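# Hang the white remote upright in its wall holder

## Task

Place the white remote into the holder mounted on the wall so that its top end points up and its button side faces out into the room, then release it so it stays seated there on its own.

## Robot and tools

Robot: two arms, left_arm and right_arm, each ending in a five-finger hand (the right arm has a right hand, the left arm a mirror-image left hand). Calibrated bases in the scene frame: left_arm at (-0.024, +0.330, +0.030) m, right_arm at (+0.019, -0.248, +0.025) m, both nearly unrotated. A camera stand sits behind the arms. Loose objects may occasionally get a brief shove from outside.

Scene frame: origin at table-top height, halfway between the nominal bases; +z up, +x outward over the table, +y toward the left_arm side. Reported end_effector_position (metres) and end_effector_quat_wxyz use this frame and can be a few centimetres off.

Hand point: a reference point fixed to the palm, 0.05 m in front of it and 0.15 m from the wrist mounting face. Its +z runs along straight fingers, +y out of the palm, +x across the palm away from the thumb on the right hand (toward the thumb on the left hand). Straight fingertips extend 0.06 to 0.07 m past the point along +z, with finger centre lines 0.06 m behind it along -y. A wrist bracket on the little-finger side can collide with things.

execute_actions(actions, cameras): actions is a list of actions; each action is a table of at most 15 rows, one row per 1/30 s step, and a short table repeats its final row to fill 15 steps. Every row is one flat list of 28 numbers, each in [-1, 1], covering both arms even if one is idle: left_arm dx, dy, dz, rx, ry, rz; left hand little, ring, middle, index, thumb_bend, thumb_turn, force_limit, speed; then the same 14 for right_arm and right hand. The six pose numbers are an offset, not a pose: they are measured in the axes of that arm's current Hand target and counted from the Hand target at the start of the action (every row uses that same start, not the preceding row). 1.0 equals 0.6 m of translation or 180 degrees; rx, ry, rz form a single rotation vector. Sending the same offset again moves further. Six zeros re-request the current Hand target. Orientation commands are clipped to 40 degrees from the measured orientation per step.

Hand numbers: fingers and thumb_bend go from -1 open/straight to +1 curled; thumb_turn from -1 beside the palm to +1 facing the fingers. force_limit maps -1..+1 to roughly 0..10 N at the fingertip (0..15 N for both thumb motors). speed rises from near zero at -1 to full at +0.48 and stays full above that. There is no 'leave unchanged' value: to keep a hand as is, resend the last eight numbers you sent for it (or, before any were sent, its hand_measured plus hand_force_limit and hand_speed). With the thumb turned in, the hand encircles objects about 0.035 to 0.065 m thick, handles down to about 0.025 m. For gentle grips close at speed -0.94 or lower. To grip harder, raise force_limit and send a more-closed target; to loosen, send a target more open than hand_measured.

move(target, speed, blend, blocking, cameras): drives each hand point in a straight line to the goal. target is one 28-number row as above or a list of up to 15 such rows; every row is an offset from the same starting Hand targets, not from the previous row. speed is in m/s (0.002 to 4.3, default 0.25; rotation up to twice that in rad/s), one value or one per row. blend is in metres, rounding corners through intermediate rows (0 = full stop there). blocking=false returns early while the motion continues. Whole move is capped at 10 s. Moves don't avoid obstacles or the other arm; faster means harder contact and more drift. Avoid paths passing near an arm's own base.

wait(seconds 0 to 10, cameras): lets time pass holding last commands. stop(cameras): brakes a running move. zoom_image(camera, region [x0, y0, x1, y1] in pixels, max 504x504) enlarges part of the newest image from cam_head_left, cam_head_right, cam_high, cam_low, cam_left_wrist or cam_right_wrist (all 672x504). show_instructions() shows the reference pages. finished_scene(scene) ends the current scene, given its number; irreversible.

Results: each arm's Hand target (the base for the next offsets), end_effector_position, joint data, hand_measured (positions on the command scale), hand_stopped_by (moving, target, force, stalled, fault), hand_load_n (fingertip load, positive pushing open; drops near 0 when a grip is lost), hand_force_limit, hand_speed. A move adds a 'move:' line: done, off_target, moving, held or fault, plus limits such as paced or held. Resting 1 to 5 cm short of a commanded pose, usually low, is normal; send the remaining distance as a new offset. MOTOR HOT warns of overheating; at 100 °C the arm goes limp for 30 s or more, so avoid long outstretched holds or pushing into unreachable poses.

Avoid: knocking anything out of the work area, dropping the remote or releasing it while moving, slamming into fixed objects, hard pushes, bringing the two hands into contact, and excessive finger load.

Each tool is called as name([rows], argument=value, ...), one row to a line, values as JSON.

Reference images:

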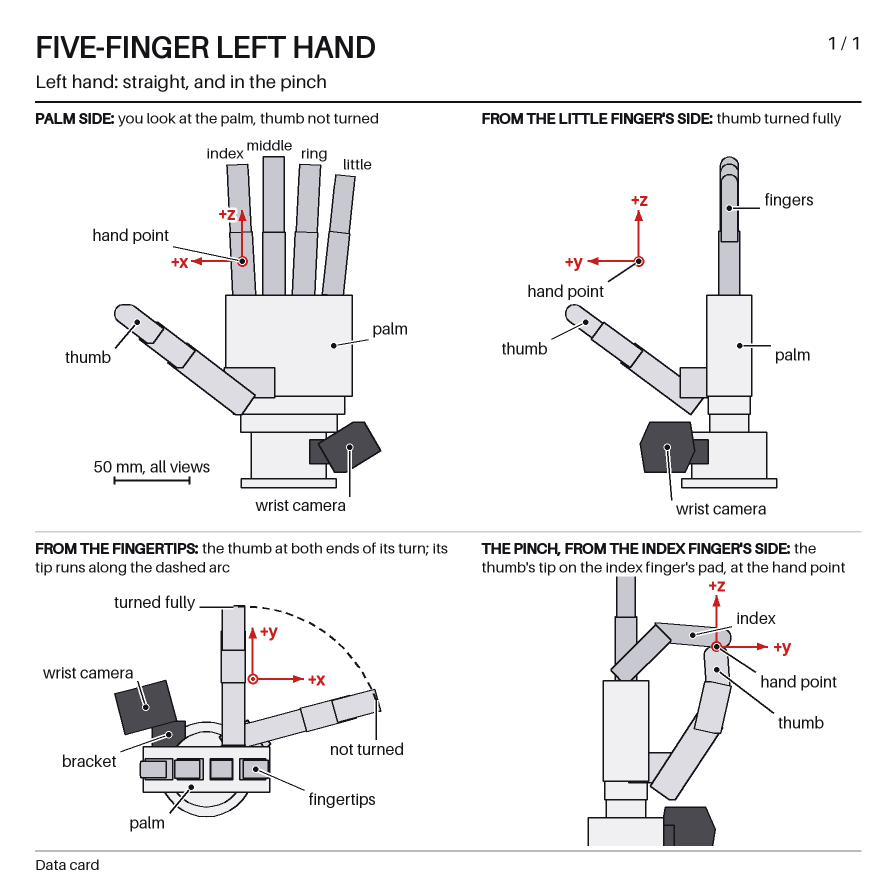

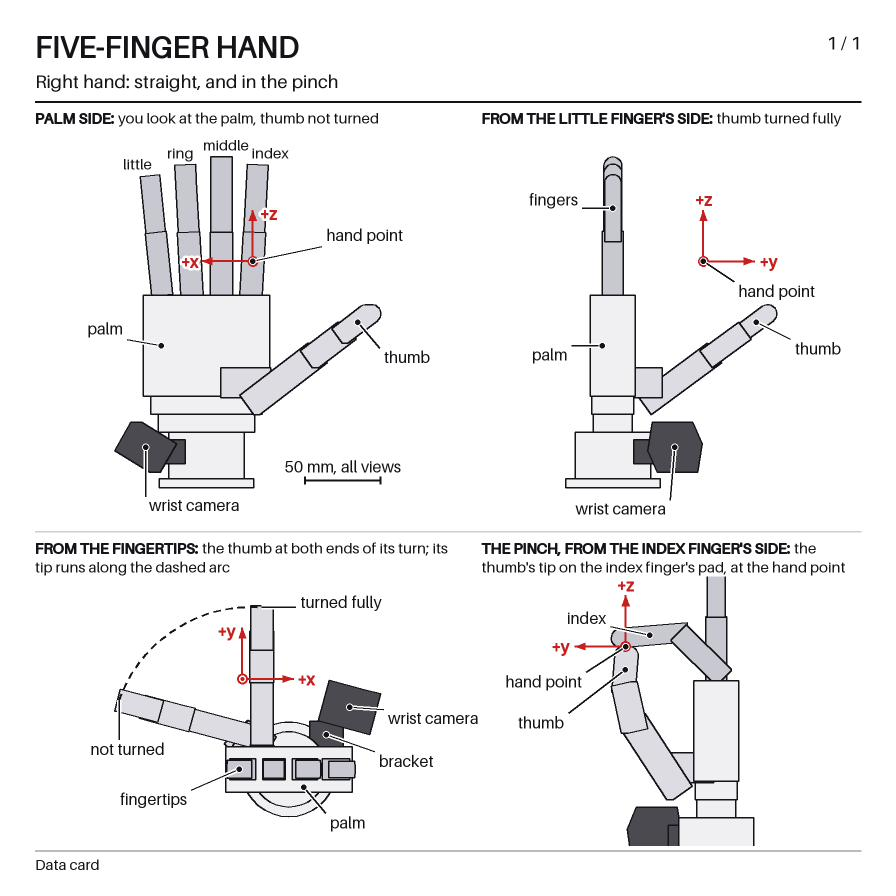

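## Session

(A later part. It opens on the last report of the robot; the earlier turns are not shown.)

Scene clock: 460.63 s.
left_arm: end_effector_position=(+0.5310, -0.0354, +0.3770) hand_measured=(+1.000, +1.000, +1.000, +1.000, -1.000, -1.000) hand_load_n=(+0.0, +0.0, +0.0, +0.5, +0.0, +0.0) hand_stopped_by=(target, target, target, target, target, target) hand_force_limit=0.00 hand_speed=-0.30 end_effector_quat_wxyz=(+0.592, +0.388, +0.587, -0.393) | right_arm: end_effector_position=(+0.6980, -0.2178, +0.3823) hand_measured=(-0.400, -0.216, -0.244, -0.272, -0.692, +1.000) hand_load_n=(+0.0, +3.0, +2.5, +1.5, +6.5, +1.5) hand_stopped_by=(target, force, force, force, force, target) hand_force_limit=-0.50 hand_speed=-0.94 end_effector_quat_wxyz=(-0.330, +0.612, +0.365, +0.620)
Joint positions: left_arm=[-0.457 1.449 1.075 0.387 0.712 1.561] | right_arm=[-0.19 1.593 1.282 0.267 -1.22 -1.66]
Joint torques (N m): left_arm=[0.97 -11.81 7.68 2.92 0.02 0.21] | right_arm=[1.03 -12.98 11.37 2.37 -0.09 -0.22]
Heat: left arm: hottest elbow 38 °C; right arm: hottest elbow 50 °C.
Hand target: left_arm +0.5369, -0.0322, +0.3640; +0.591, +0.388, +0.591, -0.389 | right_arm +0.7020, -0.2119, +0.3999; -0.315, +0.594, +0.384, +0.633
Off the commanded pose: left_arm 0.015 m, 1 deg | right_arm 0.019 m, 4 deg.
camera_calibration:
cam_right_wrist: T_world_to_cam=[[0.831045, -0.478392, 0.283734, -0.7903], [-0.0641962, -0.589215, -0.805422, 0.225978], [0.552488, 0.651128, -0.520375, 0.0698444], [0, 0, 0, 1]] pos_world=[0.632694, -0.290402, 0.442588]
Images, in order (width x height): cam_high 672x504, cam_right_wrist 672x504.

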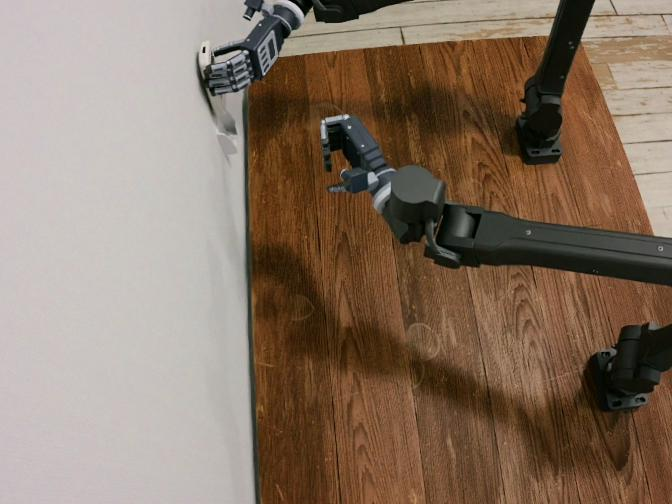

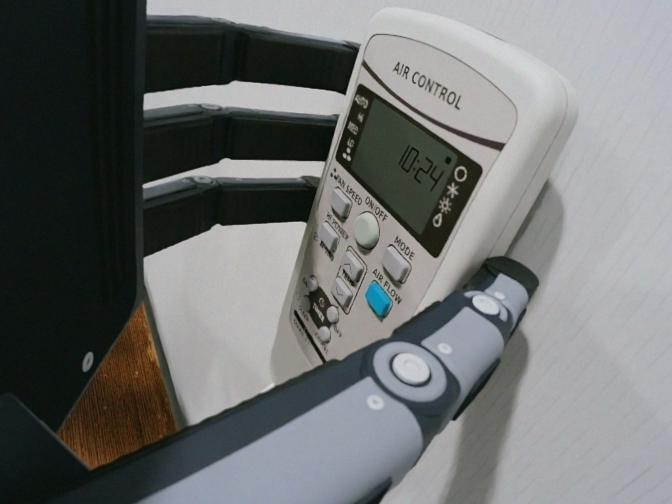

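move(target=[0,0,0,0,0,0,1,1,1,1,-1,-1,0,-0.3,-0.0152,-0.0137,0.02,0.0259,-0.0025,0.009,-0.4,-0.1,0.1,0.1,-0.1,1,-0.5,-0.94], speed=0.06, cameras=["cam_left_wrist","cam_high"])

zoom_image(camera="cam_left_wrist", region=[220, 120, 340, 280])

zoom_image(camera="cam_high", region=[190, 30, 240, 80])

zoom_image(camera="cam_high", region=[190, 80, 250, 165])

Scene clock: 489.63 s.
left_arm: end_effector_position=(+0.5310, -0.0354, +0.3770) hand_measured=(+1.000, +1.000, +1.000, +1.000, -1.000, -1.000) hand_load_n=(+0.0, +0.0, +0.0, +0.0, +0.0, +0.0) hand_stopped_by=(target, target, target, target, target, target) hand_force_limit=0.00 hand_speed=-0.30 end_effector_quat_wxyz=(+0.592, +0.388, +0.587, -0.393) | right_arm: end_effector_position=(+0.6935, -0.2069, +0.3624) hand_measured=(-0.400, -0.216, -0.244, -0.272, -0.692, +1.000) hand_load_n=(+0.0, +3.0, +2.5, +1.5, +6.5, +2.0) hand_stopped_by=(target, force, force, force, force, target) hand_force_limit=-0.50 hand_speed=-0.94 end_effector_quat_wxyz=(-0.359, +0.608, +0.379, +0.598)
Joint positions: left_arm=[-0.457 1.449 1.075 0.387 0.712 1.561] | right_arm=[-0.187 1.618 1.282 0.239 -1.288 -1.68]
Joint torques (N m): left_arm=[0.91 -12.04 7.65 2.86 0.02 0.23] | right_arm=[1.38 -13.39 13.83 1.39 -0.28 -0.22]
Heat: left arm: hottest elbow 38 °C; right arm: hottest elbow 48 °C.
Hand target: left_arm +0.5369, -0.0322, +0.3640; +0.591, +0.388, +0.591, -0.389 | right_arm +0.7020, -0.1979, +0.3899; -0.346, +0.588, +0.402, +0.610
Off the commanded pose: left_arm 0.015 m, 1 deg | right_arm 0.030 m, 4 deg.
move: off_target (left_arm, right_arm)
camera_calibration:
cam_left_wrist: T_world_to_cam=[[-0.879535, -0.383292, -0.281966, 0.564542], [0.0187918, 0.56413, -0.825472, 0.32028], [0.475463, -0.73133, -0.48897, 0.018305], [0, 0, 0, 1]] pos_world=[0.481813, 0.0490921, 0.432514]
Images, in order (width x height): cam_high 672x504, cam_left_wrist 672x504.

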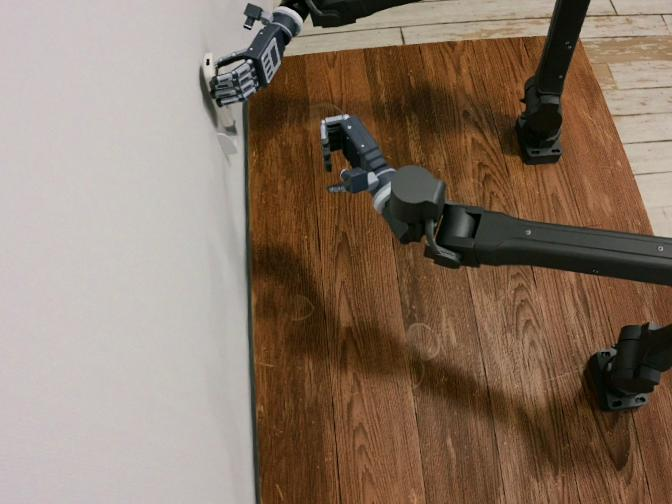

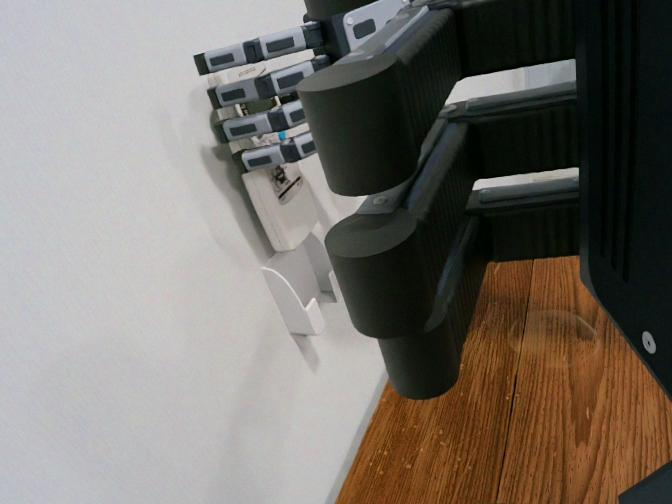

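Scaled by 3.150 from the camera's 672x504 image, which has a finer 960x720 frame.

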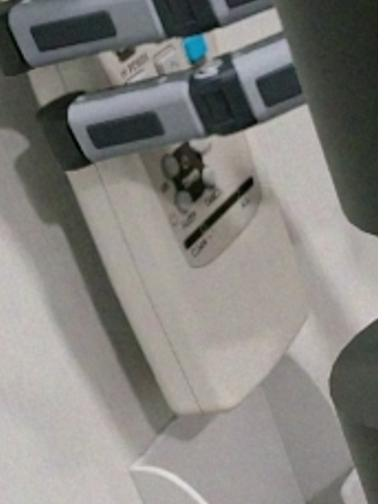

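Scaled by 10.080 from the camera's 672x504 image, which has a finer 960x720 frame.

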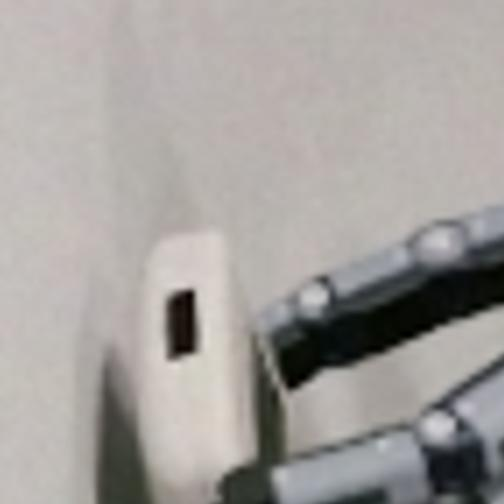

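Scaled by 5.929 from the camera's 672x504 image, which has a finer 960x720 frame.

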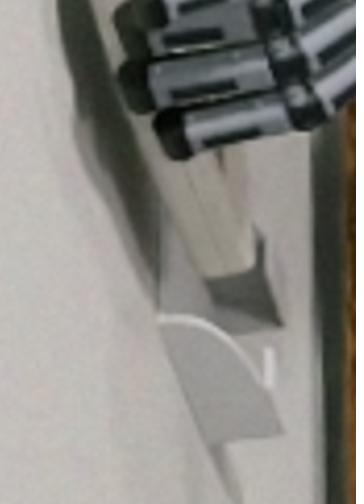

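move(target=[0,0,0,0,0,0,1,1,1,1,-1,-1,0,-0.3,-0.001,0.0138,0.0113,0,0,0,-0.4,-0.1,0.1,0.1,-0.1,1,-0.5,-0.94], speed=0.05, cameras=["cam_left_wrist","cam_high"])

zoom_image(camera="cam_left_wrist", region=[220, 160, 340, 320])

zoom_image(camera="cam_high", region=[190, 80, 250, 165])

Scene clock: 514.63 s.
left_arm: end_effector_position=(+0.5310, -0.0354, +0.3770) hand_measured=(+1.000, +1.000, +1.000, +1.000, -1.000, -1.000) hand_load_n=(+0.0, +0.0, +0.0, +0.0, +0.0, +0.0) hand_stopped_by=(target, target, target, target, target, target) hand_force_limit=0.00 hand_speed=-0.30 end_effector_quat_wxyz=(+0.592, +0.388, +0.587, -0.393) | right_arm: end_effector_position=(+0.6978, -0.2033, +0.3481) hand_measured=(-0.400, -0.216, -0.244, -0.272, -0.692, +1.000) hand_load_n=(+0.0, +3.0, +2.0, +1.5, +7.0, +1.5) hand_stopped_by=(target, force, force, force, force, target) hand_force_limit=-0.50 hand_speed=-0.94 end_effector_quat_wxyz=(-0.366, +0.614, +0.375, +0.591)
Joint positions: left_arm=[-0.457 1.449 1.075 0.387 0.712 1.561] | right_arm=[-0.18 1.64 1.282 0.236 -1.285 -1.681]
Joint torques (N m): left_arm=[0.91 -12.04 7.69 2.89 0.01 0.23] | right_arm=[1.79 -13.57 15.77 1.37 -0.13 -0.19]
Heat: left arm: hottest elbow 38 °C; right arm: hottest elbow 48 °C.
Hand target: left_arm +0.5369, -0.0322, +0.3640; +0.591, +0.388, +0.591, -0.389 | right_arm +0.7125, -0.1955, +0.3898; -0.346, +0.589, +0.402, +0.610
Off the commanded pose: left_arm 0.015 m, 1 deg | right_arm 0.045 m, 5 deg.
move: off_target (left_arm, right_arm)
camera_calibration:
cam_left_wrist: T_world_to_cam=[[-0.879535, -0.383292, -0.281966, 0.564542], [0.0187918, 0.56413, -0.825472, 0.32028], [0.475463, -0.73133, -0.48897, 0.018305], [0, 0, 0, 1]] pos_world=[0.481813, 0.0490921, 0.432514]
Images, in order (width x height): cam_high 672x504, cam_left_wrist 672x504.

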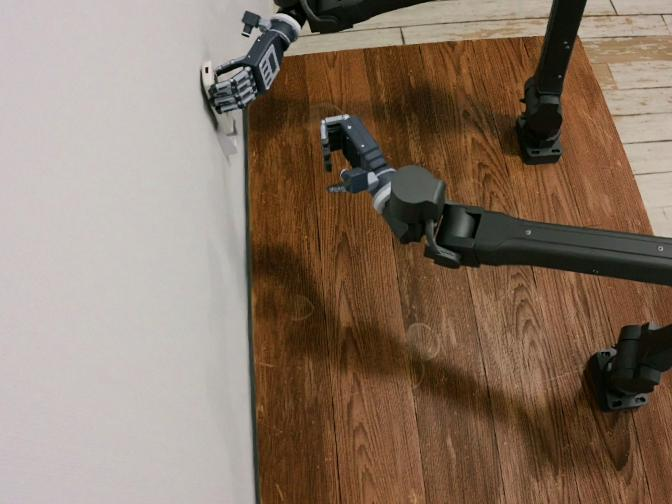

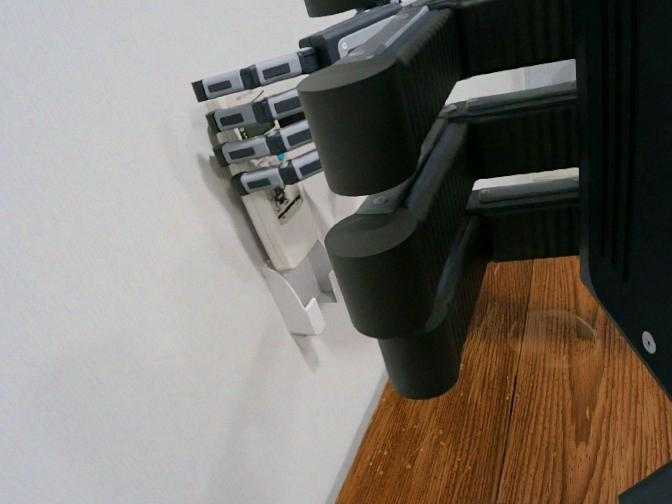

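Scaled by 3.150 from the camera's 672x504 image, which has a finer 960x720 frame.

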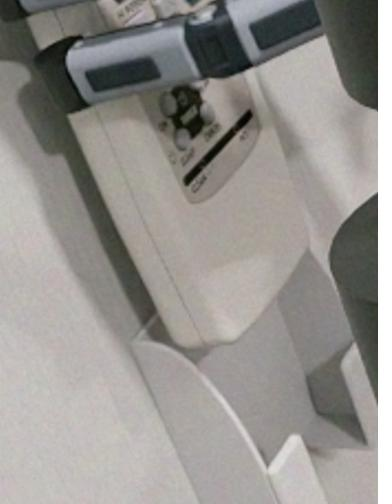

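Scaled by 5.929 from the camera's 672x504 image, which has a finer 960x720 frame.

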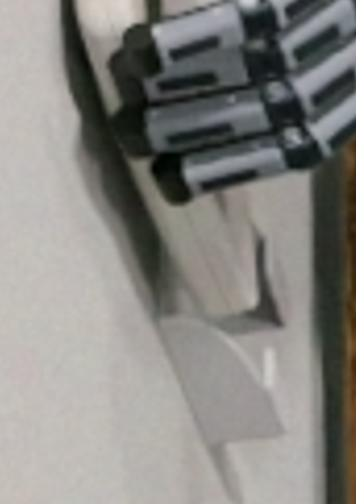

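move(target=[0,0,0,0,0,0,1,1,1,1,-1,-1,0,-0.3,0.0073,0.0118,0.0035,-0.0004,0.0035,-0.0071,-0.4,-0.1,0.1,0.1,-0.1,1,-0.5,-0.94], speed=0.05, cameras=["cam_left_wrist","cam_high"])

zoom_image(camera="cam_left_wrist", region=[220, 160, 340, 320])

zoom_image(camera="cam_high", region=[190, 50, 250, 165])

Scene clock: 525.43 s.
left_arm: end_effector_position=(+0.5310, -0.0354, +0.3770) hand_measured=(+1.000, +1.000, +1.000, +1.000, -1.000, -1.000) hand_load_n=(+0.0, -0.5, +0.0, +0.0, +0.0, +0.0) hand_stopped_by=(target, target, target, target, target, target) hand_force_limit=0.00 hand_speed=-0.30 end_effector_quat_wxyz=(+0.592, +0.388, +0.587, -0.393) | right_arm: end_effector_position=(+0.7033, -0.2043, +0.3542) hand_measured=(-0.400, -0.216, -0.244, -0.272, -0.692, +1.000) hand_load_n=(+0.0, +3.0, +2.5, +1.5, +6.5, +1.5) hand_stopped_by=(target, force, force, force, force, target) hand_force_limit=-0.50 hand_speed=-0.94 end_effector_quat_wxyz=(-0.361, +0.609, +0.379, +0.596)
Joint positions: left_arm=[-0.457 1.449 1.075 0.387 0.712 1.561] | right_arm=[-0.18 1.649 1.301 0.245 -1.285 -1.681]
Joint torques (N m): left_arm=[0.73 -12.04 7.69 2.86 0.01 0.22] | right_arm=[1.55 -13.16 15.76 2.47 -0.11 -0.08]
Heat: left arm: hottest elbow 38 °C; right arm: hottest elbow 49 °C.
Hand target: left_arm +0.5369, -0.0322, +0.3640; +0.591, +0.388, +0.591, -0.389 | right_arm +0.7195, -0.1965, +0.3947; -0.341, +0.581, +0.406, +0.617
Off the commanded pose: left_arm 0.015 m, 1 deg | right_arm 0.044 m, 6 deg.
move: off_target (left_arm, right_arm)
camera_calibration:
cam_left_wrist: T_world_to_cam=[[-0.879535, -0.383292, -0.281966, 0.564542], [0.0187918, 0.56413, -0.825472, 0.32028], [0.475463, -0.73133, -0.48897, 0.018305], [0, 0, 0, 1]] pos_world=[0.481813, 0.0490921, 0.432514]
Images, in order (width x height): cam_high 672x504, cam_left_wrist 672x504.

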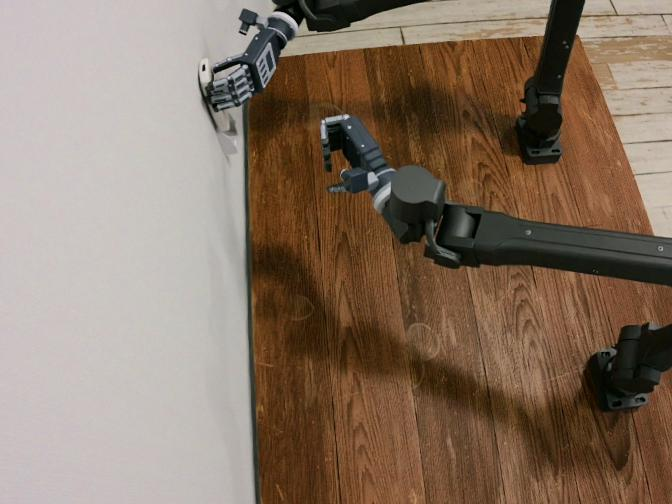

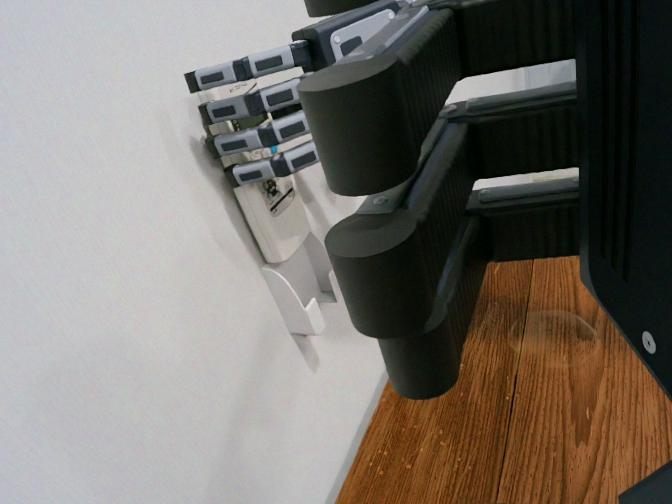

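Scaled by 3.150 from the camera's 672x504 image, which has a finer 960x720 frame.

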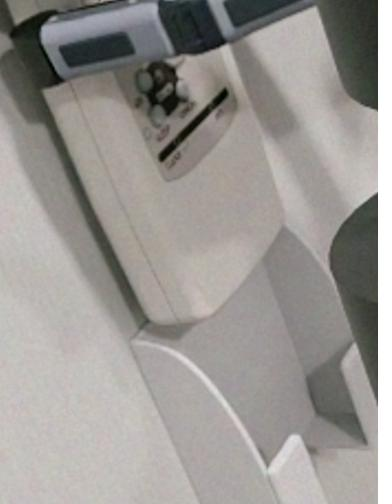

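Scaled by 4.383 from the camera's 672x504 image, which has a finer 960x720 frame.

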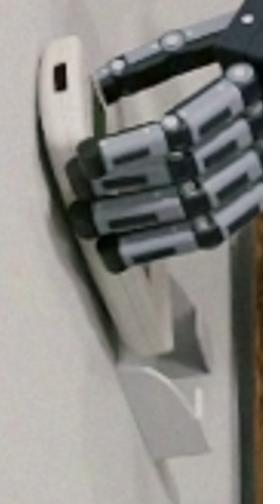

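move(target=[0,0,0,0,0,0,1,1,1,1,-1,-1,0,-0.3,-0.0592,-0.004,0.0,0,0,0,-0.4,-0.1,0.1,0.1,-0.1,1,-0.5,-0.94], speed=0.05, cameras=["cam_left_wrist","cam_high"])

zoom_image(camera="cam_left_wrist", region=[220, 160, 340, 320])

Scene clock: 540.20 s.
left_arm: end_effector_position=(+0.5310, -0.0354, +0.3770) hand_measured=(+1.000, +1.000, +1.000, +1.000, -1.000, -1.000) hand_load_n=(+0.0, +0.0, +0.0, +0.0, +0.0, +0.0) hand_stopped_by=(target, target, target, target, target, target) hand_force_limit=0.00 hand_speed=-0.30 end_effector_quat_wxyz=(+0.592, +0.388, +0.587, -0.393) | right_arm: end_effector_position=(+0.7067, -0.2026, +0.3541) hand_measured=(-0.400, -0.216, -0.244, -0.272, -0.692, +1.000) hand_load_n=(+0.0, +3.5, +2.0, +2.5, +6.0, +1.0) hand_stopped_by=(target, force, force, force, force, target) hand_force_limit=-0.50 hand_speed=-0.94 end_effector_quat_wxyz=(-0.358, +0.593, +0.394, +0.604)
Joint positions: left_arm=[-0.457 1.449 1.075 0.387 0.712 1.561] | right_arm=[-0.18 1.669 1.301 0.312 -1.304 -1.675]
Joint torques (N m): left_arm=[1.03 -12.16 7.68 2.92 0.03 0.23] | right_arm=[1.61 -11.69 11.81 2.7 0.56 -0.2]
Heat: left arm: hottest elbow 38 °C; right arm: hottest elbow 50 °C.
Hand target: left_arm +0.5369, -0.0322, +0.3640; +0.591, +0.388, +0.591, -0.389 | right_arm +0.7207, -0.1972, +0.3592; -0.341, +0.581, +0.406, +0.618
Off the commanded pose: left_arm 0.015 m, 1 deg | right_arm 0.016 m, 3 deg.
move: off_target (left_arm, right_arm)
camera_calibration:
cam_left_wrist: T_world_to_cam=[[-0.879535, -0.383292, -0.281966, 0.564542], [0.0187918, 0.56413, -0.825472, 0.32028], [0.475463, -0.73133, -0.48897, 0.018305], [0, 0, 0, 1]] pos_world=[0.481813, 0.0490921, 0.432514]
Images, in order (width x height): cam_high 672x504, cam_left_wrist 672x504.

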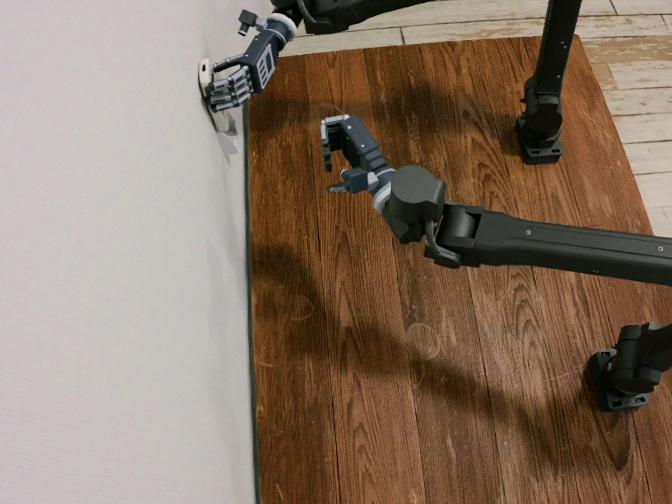

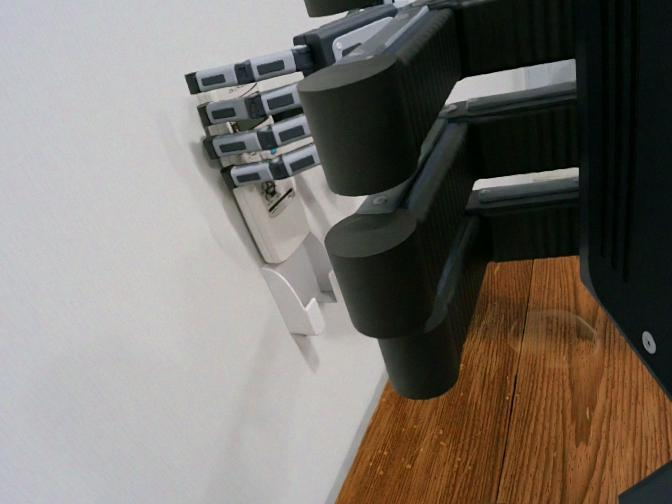

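Scaled by 3.150 from the camera's 672x504 image, which has a finer 960x720 frame.

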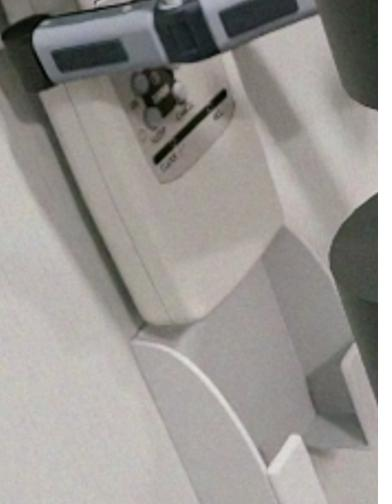

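move(target=[0,0,0,0,0,0,1,1,1,1,-1,-1,0,-0.3,-0.0095,-0.0063,-0.0045,-0.0057,-0.0062,0.0186,-0.4,-0.1,0.1,0.1,-0.1,1,-0.5,-0.94], speed=0.05, cameras=["cam_left_wrist","cam_high"])

zoom_image(camera="cam_left_wrist", region=[220, 160, 340, 320])

Scene clock: 551.40 s.
left_arm: end_effector_position=(+0.5310, -0.0354, +0.3770) hand_measured=(+1.000, +1.000, +1.000, +1.000, -1.000, -1.000) hand_load_n=(+0.0, +0.0, +0.0, +0.0, +0.0, +0.0) hand_stopped_by=(target, target, target, target, target, target) hand_force_limit=0.00 hand_speed=-0.30 end_effector_quat_wxyz=(+0.592, +0.388, +0.587, -0.393) | right_arm: end_effector_position=(+0.7067, -0.2032, +0.3530) hand_measured=(-0.400, -0.216, -0.244, -0.272, -0.692, +1.000) hand_load_n=(+0.0, +4.5, +2.5, +2.0, +6.0, -0.5) hand_stopped_by=(target, force, force, force, force, target) hand_force_limit=-0.50 hand_speed=-0.94 end_effector_quat_wxyz=(-0.359, +0.600, +0.387, +0.601)
Joint positions: left_arm=[-0.457 1.449 1.075 0.387 0.712 1.561] | right_arm=[-0.179 1.664 1.301 0.291 -1.292 -1.674]
Joint torques (N m): left_arm=[0.85 -11.81 7.71 2.92 0.03 0.23] | right_arm=[1.79 -12.75 11.12 1.21 0.89 -0.13]
Heat: left arm: hottest elbow 38 °C; right arm: hottest elbow 50 °C.
Hand target: left_arm +0.5369, -0.0322, +0.3640; +0.591, +0.388, +0.591, -0.389 | right_arm +0.7166, -0.1982, +0.3531; -0.350, +0.601, +0.387, +0.605
Off the commanded pose: left_arm 0.015 m, 1 deg | right_arm 0.011 m, 1 deg.
move: off_target (left_arm, right_arm)
camera_calibration:
cam_left_wrist: T_world_to_cam=[[-0.879535, -0.383292, -0.281966, 0.564542], [0.0187918, 0.56413, -0.825472, 0.32028], [0.475463, -0.73133, -0.48897, 0.018305], [0, 0, 0, 1]] pos_world=[0.481813, 0.0490921, 0.432514]
Images, in order (width x height): cam_high 672x504, cam_left_wrist 672x504.

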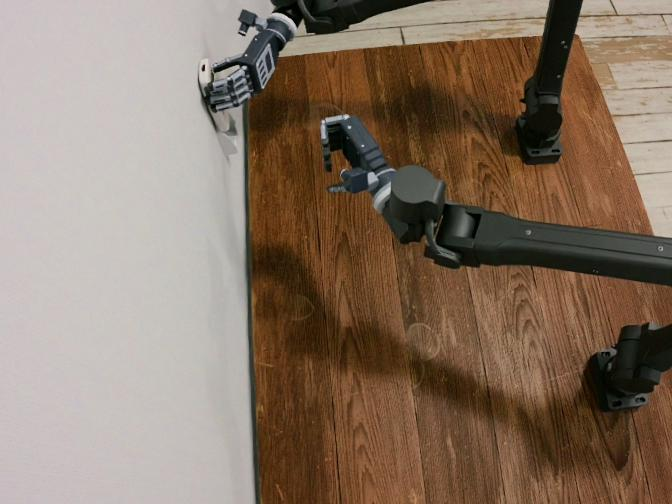

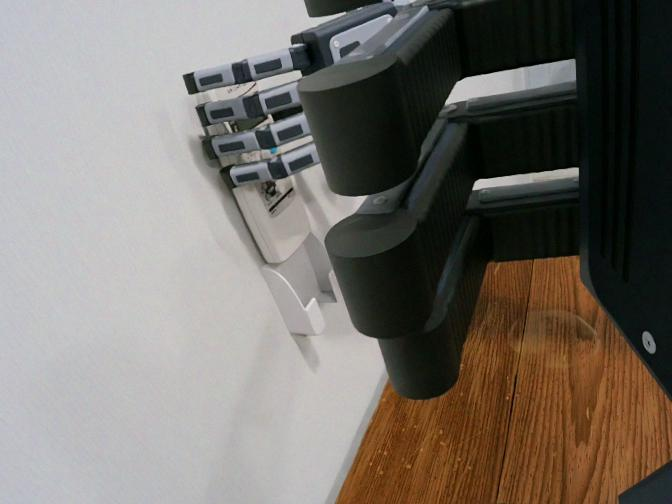

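Scaled by 3.150 from the camera's 672x504 image, which has a finer 960x720 frame.

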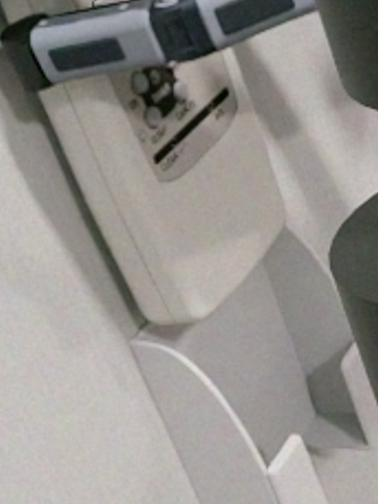

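move(target=[0,0,0,0,0,0,1,1,1,1,-1,-1,0,-0.3,0.0005,-0.0125,-0.0063,0,0,0,-0.4,-0.1,0.1,0.1,-0.1,1,-0.5,-0.94], speed=0.05, cameras=["cam_left_wrist"])

zoom_image(camera="cam_left_wrist", region=[220, 160, 340, 320])

Scene clock: 556.80 s.
left_arm: end_effector_position=(+0.5310, -0.0354, +0.3770) hand_measured=(+1.000, +1.000, +1.000, +1.000, -1.000, -1.000) hand_load_n=(+0.0, +0.0, +0.0, +0.0, +0.0, -0.5) hand_stopped_by=(target, target, target, target, target, target) hand_force_limit=0.00 hand_speed=-0.30 end_effector_quat_wxyz=(+0.592, +0.388, +0.587, -0.393) | right_arm: end_effector_position=(+0.7065, -0.2044, +0.3533) hand_measured=(-0.400, -0.216, -0.244, -0.272, -0.692, +1.000) hand_load_n=(+0.0, +3.5, +2.0, +2.0, +6.5, +0.0) hand_stopped_by=(target, force, force, force, force, target) hand_force_limit=-0.50 hand_speed=-0.94 end_effector_quat_wxyz=(-0.355, +0.602, +0.384, +0.603)
Joint positions: left_arm=[-0.457 1.449 1.075 0.387 0.712 1.561] | right_arm=[-0.179 1.66 1.297 0.291 -1.282 -1.674]
Joint torques (N m): left_arm=[0.85 -11.93 7.72 2.92 0.02 0.22] | right_arm=[1.2 -13.86 9.37 1.37 0.46 -0.16]
Heat: left arm: hottest elbow 38 °C; right arm: hottest elbow 49 °C.
Hand target: left_arm +0.5369, -0.0322, +0.3640; +0.591, +0.388, +0.591, -0.389 | right_arm +0.7082, -0.1981, +0.3532; -0.350, +0.601, +0.387, +0.605
Off the commanded pose: left_arm 0.015 m, 1 deg | right_arm 0.006 m, 1 deg.
move: off_target (left_arm)
camera_calibration:
cam_left_wrist: T_world_to_cam=[[-0.879535, -0.383292, -0.281966, 0.564542], [0.0187918, 0.56413, -0.825472, 0.32028], [0.475463, -0.73133, -0.48897, 0.018305], [0, 0, 0, 1]] pos_world=[0.481813, 0.0490921, 0.432514]
Images, in order (width x height): cam_left_wrist 672x504.

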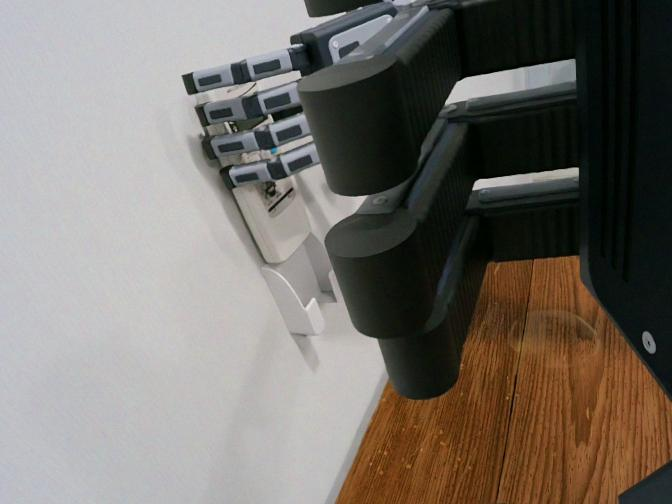

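Scaled by 3.150 from the camera's 672x504 image, which has a finer 960x720 frame.

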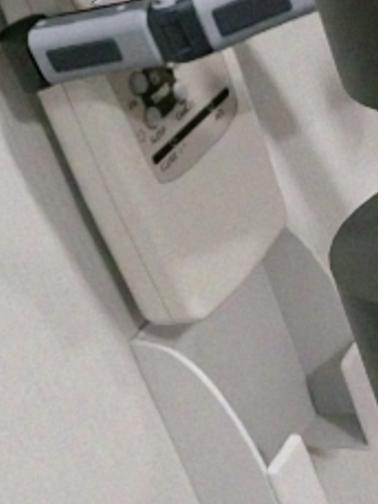

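move(target=[0,0,0,0,0,0,1,1,1,1,-1,-1,0,-0.3,-0.0195,-0.012,-0.007,0,0,0,-0.4,-0.1,0.1,0.1,-0.1,1,-0.5,-0.94], speed=0.05, cameras=["cam_left_wrist","cam_high"])

zoom_image(camera="cam_left_wrist", region=[220, 160, 340, 320])

Scene clock: 564.17 s.
left_arm: end_effector_position=(+0.5310, -0.0354, +0.3770) hand_measured=(+1.000, +1.000, +1.000, +1.000, -1.000, -1.000) hand_load_n=(+0.0, +0.0, +0.0, +0.0, +0.0, +0.0) hand_stopped_by=(target, target, target, target, target, target) hand_force_limit=0.00 hand_speed=-0.30 end_effector_quat_wxyz=(+0.592, +0.388, +0.587, -0.393) | right_arm: end_effector_position=(+0.7004, -0.2049, +0.3298) hand_measured=(-0.400, -0.216, -0.244, -0.272, -0.692, +1.000) hand_load_n=(+0.0, +3.0, +2.0, +2.0, +6.5, +1.0) hand_stopped_by=(target, force, force, force, force, target) hand_force_limit=-0.50 hand_speed=-0.94 end_effector_quat_wxyz=(-0.360, +0.615, +0.371, +0.595)
Joint positions: left_arm=[-0.457 1.449 1.075 0.387 0.712 1.561] | right_arm=[-0.179 1.659 1.251 0.298 -1.268 -1.675]
Joint torques (N m): left_arm=[1.03 -12.04 7.65 2.84 0.01 0.23] | right_arm=[1.26 -13.74 9.55 2.3 -0.2 -0.17]
Heat: left arm: hottest elbow 38 °C; right arm: hottest elbow 49 °C.
Hand target: left_arm +0.5369, -0.0322, +0.3640; +0.591, +0.388, +0.591, -0.389 | right_arm +0.7003, -0.1992, +0.3414; -0.350, +0.601, +0.387, +0.605
Off the commanded pose: left_arm 0.015 m, 1 deg | right_arm 0.013 m, 3 deg.
move: off_target (left_arm, right_arm)
camera_calibration:
cam_left_wrist: T_world_to_cam=[[-0.879535, -0.383292, -0.281966, 0.564542], [0.0187918, 0.56413, -0.825472, 0.32028], [0.475463, -0.73133, -0.48897, 0.018305], [0, 0, 0, 1]] pos_world=[0.481813, 0.0490921, 0.432514]
Images, in order (width x height): cam_high 672x504, cam_left_wrist 672x504.

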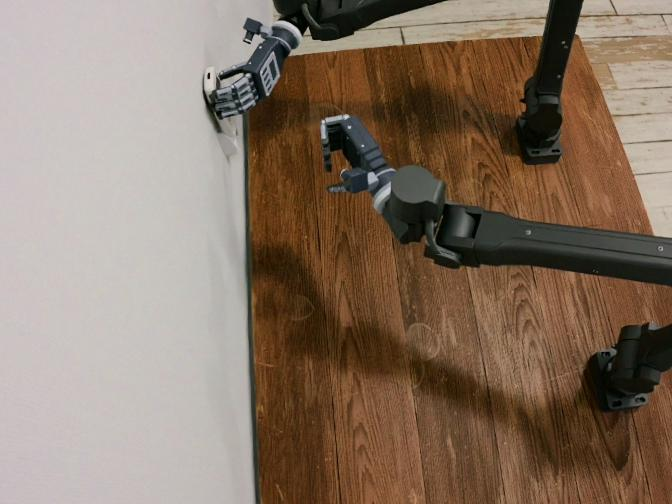

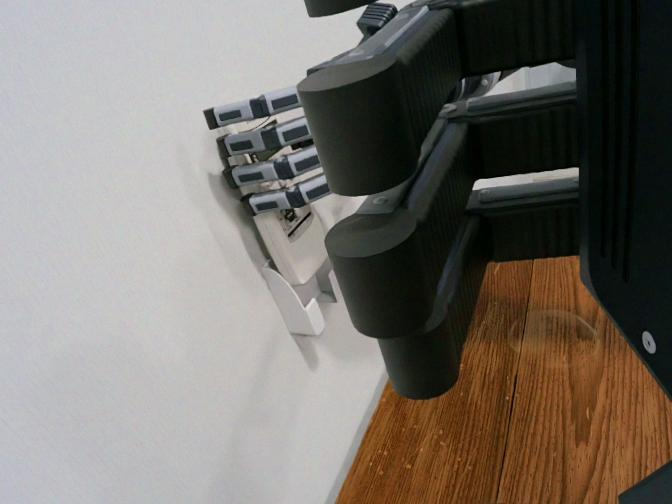

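Scaled by 3.150 from the camera's 672x504 image, which has a finer 960x720 frame.

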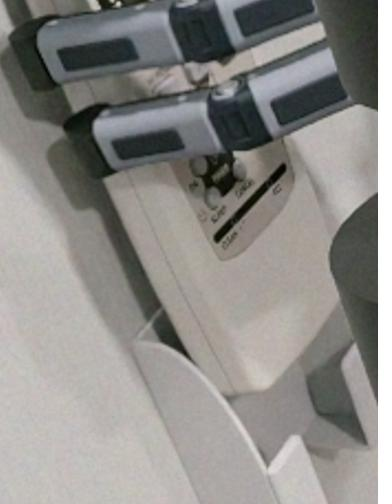

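move(target=[0,0,0,0,0,0,1,1,1,1,-1,-1,0,-0.3,-0.0135,0.0057,0.0035,0,0.0015,-0.0034,-0.4,-0.1,0.1,0.1,-0.1,1,-0.5,-0.94], speed=0.05, cameras=["cam_left_wrist","cam_high"])

zoom_image(camera="cam_left_wrist", region=[220, 180, 340, 340])

Scene clock: 574.80 s.
left_arm: end_effector_position=(+0.5310, -0.0354, +0.3770) hand_measured=(+1.000, +1.000, +1.000, +1.000, -1.000, -1.000) hand_load_n=(+0.0, +0.0, +0.0, +0.0, +0.0, +0.0) hand_stopped_by=(target, target, target, target, target, target) hand_force_limit=0.00 hand_speed=-0.30 end_effector_quat_wxyz=(+0.592, +0.388, +0.587, -0.393) | right_arm: end_effector_position=(+0.7039, -0.2056, +0.3301) hand_measured=(-0.400, -0.216, -0.244, -0.272, -0.692, +1.000) hand_load_n=(+0.0, +3.0, +1.5, +2.5, +7.0, +1.0) hand_stopped_by=(target, force, force, force, force, target) hand_force_limit=-0.50 hand_speed=-0.94 end_effector_quat_wxyz=(-0.353, +0.608, +0.378, +0.603)
Joint positions: left_arm=[-0.457 1.449 1.075 0.387 0.712 1.561] | right_arm=[-0.179 1.67 1.251 0.337 -1.268 -1.675]
Joint torques (N m): left_arm=[0.91 -11.99 7.69 2.82 0.02 0.23] | right_arm=[1.2 -13.51 9.25 2.48 -0.17 -0.14]
Heat: left arm: hottest elbow 38 °C; right arm: hottest elbow 48 °C.
Hand target: left_arm +0.5369, -0.0322, +0.3640; +0.591, +0.388, +0.591, -0.389 | right_arm +0.7046, -0.1992, +0.3333; -0.347, +0.598, +0.389, +0.608
Off the commanded pose: left_arm 0.015 m, 1 deg | right_arm 0.007 m, 2 deg.
move: off_target (left_arm)
camera_calibration:
cam_left_wrist: T_world_to_cam=[[-0.879535, -0.383292, -0.281966, 0.564542], [0.0187918, 0.56413, -0.825472, 0.32028], [0.475463, -0.73133, -0.48897, 0.018305], [0, 0, 0, 1]] pos_world=[0.481813, 0.0490921, 0.432514]
Images, in order (width x height): cam_high 672x504, cam_left_wrist 672x504.

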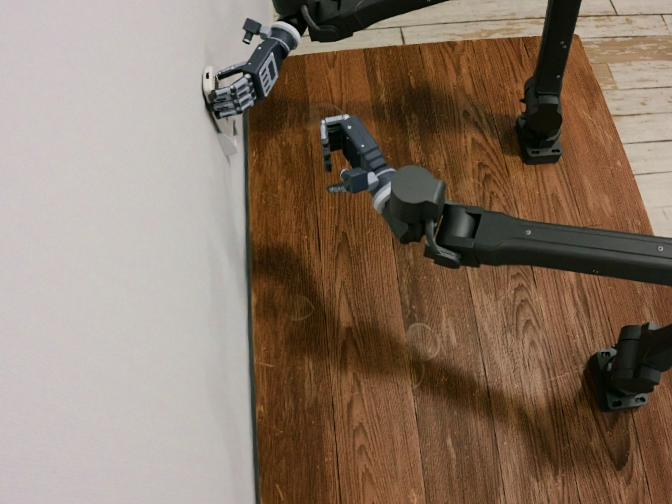

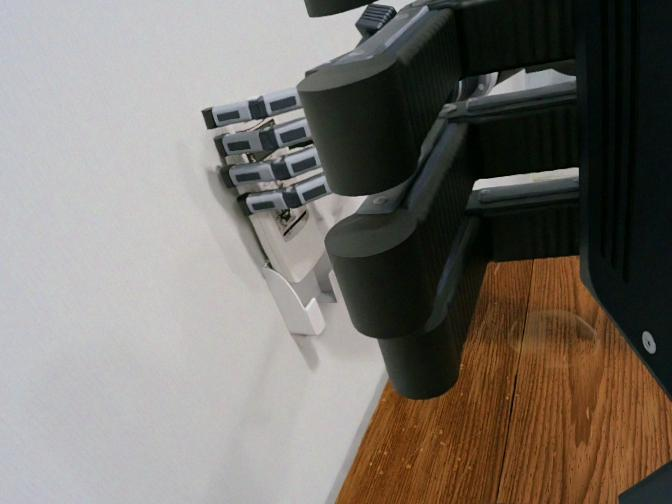

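Scaled by 3.150 from the camera's 672x504 image, which has a finer 960x720 frame.

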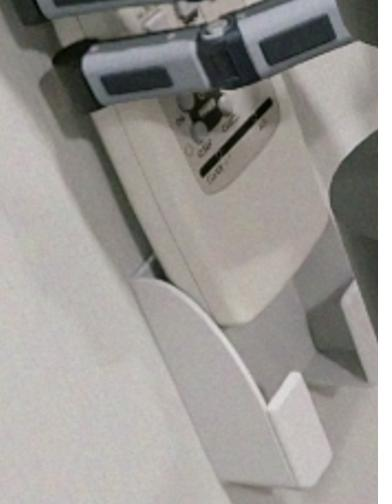

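move(target=[0,0,0,0,0,0,1,1,1,1,-1,-1,0,-0.3,-0.025,0,0,0,0,0,-0.4,-0.1,0.1,0.1,-0.1,1,-0.5,-0.94], speed=0.05, cameras=["cam_left_wrist"])

zoom_image(camera="cam_left_wrist", region=[220, 180, 340, 340])

Scene clock: 586.27 s.
left_arm: end_effector_position=(+0.5310, -0.0354, +0.3770) hand_measured=(+1.000, +1.000, +1.000, +1.000, -1.000, -1.000) hand_load_n=(+0.0, +0.0, +0.0, +0.0, +0.0, +0.0) hand_stopped_by=(target, target, target, target, target, target) hand_force_limit=0.00 hand_speed=-0.30 end_effector_quat_wxyz=(+0.592, +0.388, +0.587, -0.393) | right_arm: end_effector_position=(+0.7040, -0.2056, +0.3129) hand_measured=(-0.400, -0.216, -0.244, -0.272, -0.692, +1.000) hand_load_n=(+0.0, +3.5, +1.5, +2.0, +7.0, +1.0) hand_stopped_by=(target, force, force, force, force, target) hand_force_limit=-0.50 hand_speed=-0.94 end_effector_quat_wxyz=(-0.354, +0.609, +0.377, +0.601)
Joint positions: left_arm=[-0.457 1.449 1.075 0.387 0.712 1.561] | right_arm=[-0.179 1.689 1.228 0.375 -1.268 -1.675]
Joint torques (N m): left_arm=[0.73 -12.1 7.71 2.91 0.02 0.23] | right_arm=[0.97 -14.1 9.44 2.4 -0.18 -0.11]
Heat: left arm: hottest elbow 38 °C; right arm: hottest elbow 47 °C.
Hand target: left_arm +0.5369, -0.0322, +0.3640; +0.591, +0.388, +0.591, -0.389 | right_arm +0.7052, -0.1999, +0.3184; -0.347, +0.598, +0.389, +0.609
Off the commanded pose: left_arm 0.015 m, 1 deg | right_arm 0.008 m, 2 deg.
move: off_target (left_arm)
camera_calibration:
cam_left_wrist: T_world_to_cam=[[-0.879535, -0.383292, -0.281966, 0.564542], [0.0187918, 0.56413, -0.825472, 0.32028], [0.475463, -0.73133, -0.48897, 0.018305], [0, 0, 0, 1]] pos_world=[0.481813, 0.0490921, 0.432514]
Images, in order (width x height): cam_left_wrist 672x504.

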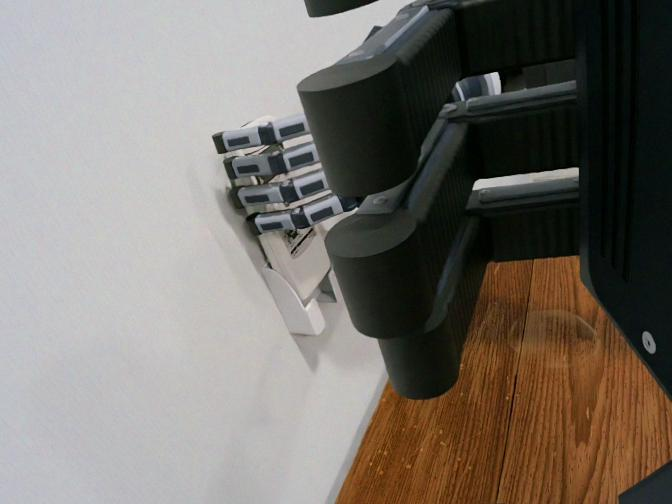

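Scaled by 3.150 from the camera's 672x504 image, which has a finer 960x720 frame.

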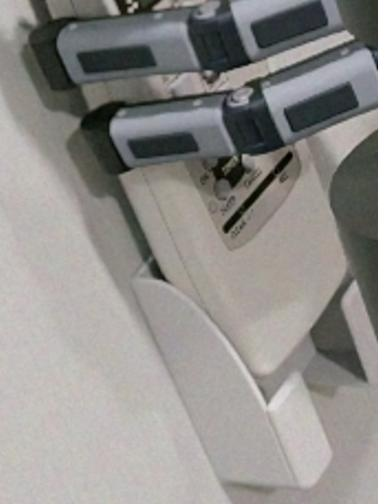

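move(target=[0,0,0,0,0,0,1,1,1,1,-1,-1,0,-0.3,-0.01,0.0023,0.001,0,0.0015,-0.0034,-0.4,-0.1,0.1,0.1,-0.1,1,-0.5,-0.94], speed=0.05, cameras=["cam_left_wrist","cam_high"])

zoom_image(camera="cam_left_wrist", region=[250, 240, 350, 350])

zoom_image(camera="cam_high", region=[190, 60, 250, 165])

Scene clock: 607.03 s.
left_arm: end_effector_position=(+0.5310, -0.0354, +0.3770) hand_measured=(+1.000, +1.000, +1.000, +1.000, -1.000, -1.000) hand_load_n=(+0.0, +0.0, +0.0, +0.0, +0.0, +0.0) hand_stopped_by=(target, target, target, target, target, target) hand_force_limit=0.00 hand_speed=-0.30 end_effector_quat_wxyz=(+0.592, +0.388, +0.587, -0.393) | right_arm: end_effector_position=(+0.7060, -0.2060, +0.3075) hand_measured=(-0.400, -0.216, -0.244, -0.272, -0.692, +1.000) hand_load_n=(-0.5, +3.0, +1.5, +2.0, +7.0, +1.0) hand_stopped_by=(target, force, force, force, force, target) hand_force_limit=-0.50 hand_speed=-0.94 end_effector_quat_wxyz=(-0.350, +0.605, +0.380, +0.606)
Joint positions: left_arm=[-0.457 1.449 1.075 0.387 0.712 1.561] | right_arm=[-0.179 1.703 1.222 0.411 -1.268 -1.675]
Joint torques (N m): left_arm=[0.62 -11.87 7.68 2.88 0.01 0.22] | right_arm=[1.38 -13.74 9.29 2.45 -0.26 -0.1]
Heat: left arm: hottest elbow 38 °C; right arm: hottest elbow 46 °C.
Hand target: left_arm +0.5369, -0.0322, +0.3640; +0.591, +0.388, +0.591, -0.389 | right_arm +0.7070, -0.2002, +0.3123; -0.345, +0.594, +0.392, +0.612
Off the commanded pose: left_arm 0.015 m, 1 deg | right_arm 0.008 m, 2 deg.
move: off_target (left_arm)
camera_calibration:
cam_left_wrist: T_world_to_cam=[[-0.879535, -0.383292, -0.281966, 0.564542], [0.0187918, 0.56413, -0.825472, 0.32028], [0.475463, -0.73133, -0.48897, 0.018305], [0, 0, 0, 1]] pos_world=[0.481813, 0.0490921, 0.432514]
Images, in order (width x height): cam_high 672x504, cam_left_wrist 672x504.

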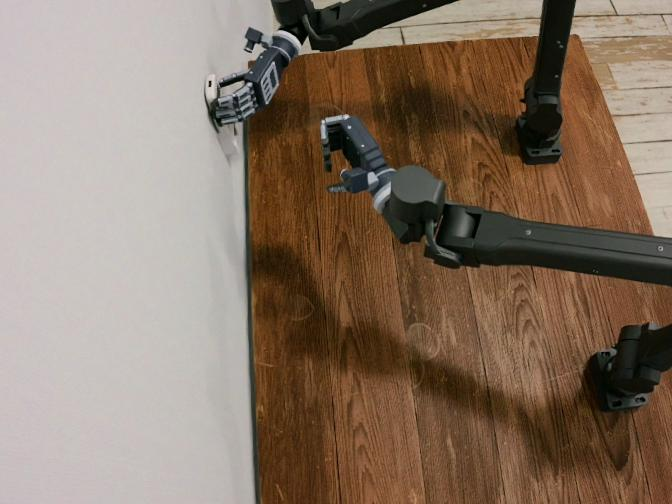

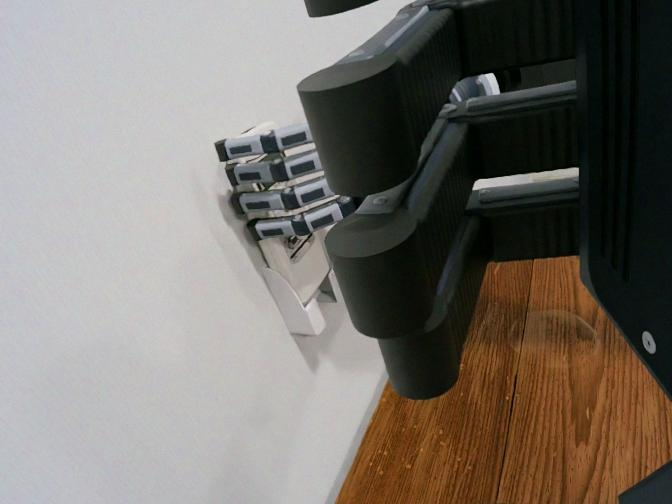

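Scaled by 4.582 from the camera's 672x504 image, which has a finer 960x720 frame.

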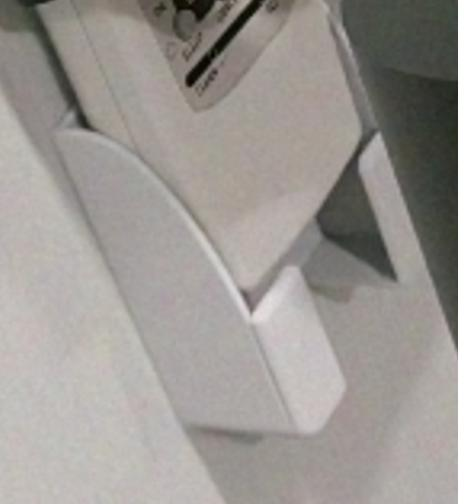

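Scaled by 4.800 from the camera's 672x504 image, which has a finer 960x720 frame.

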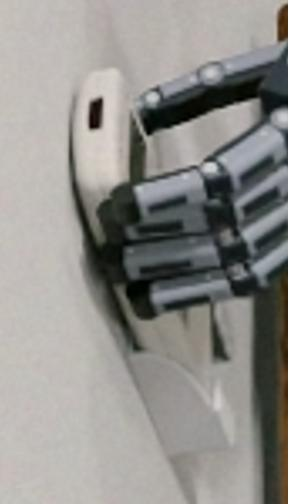

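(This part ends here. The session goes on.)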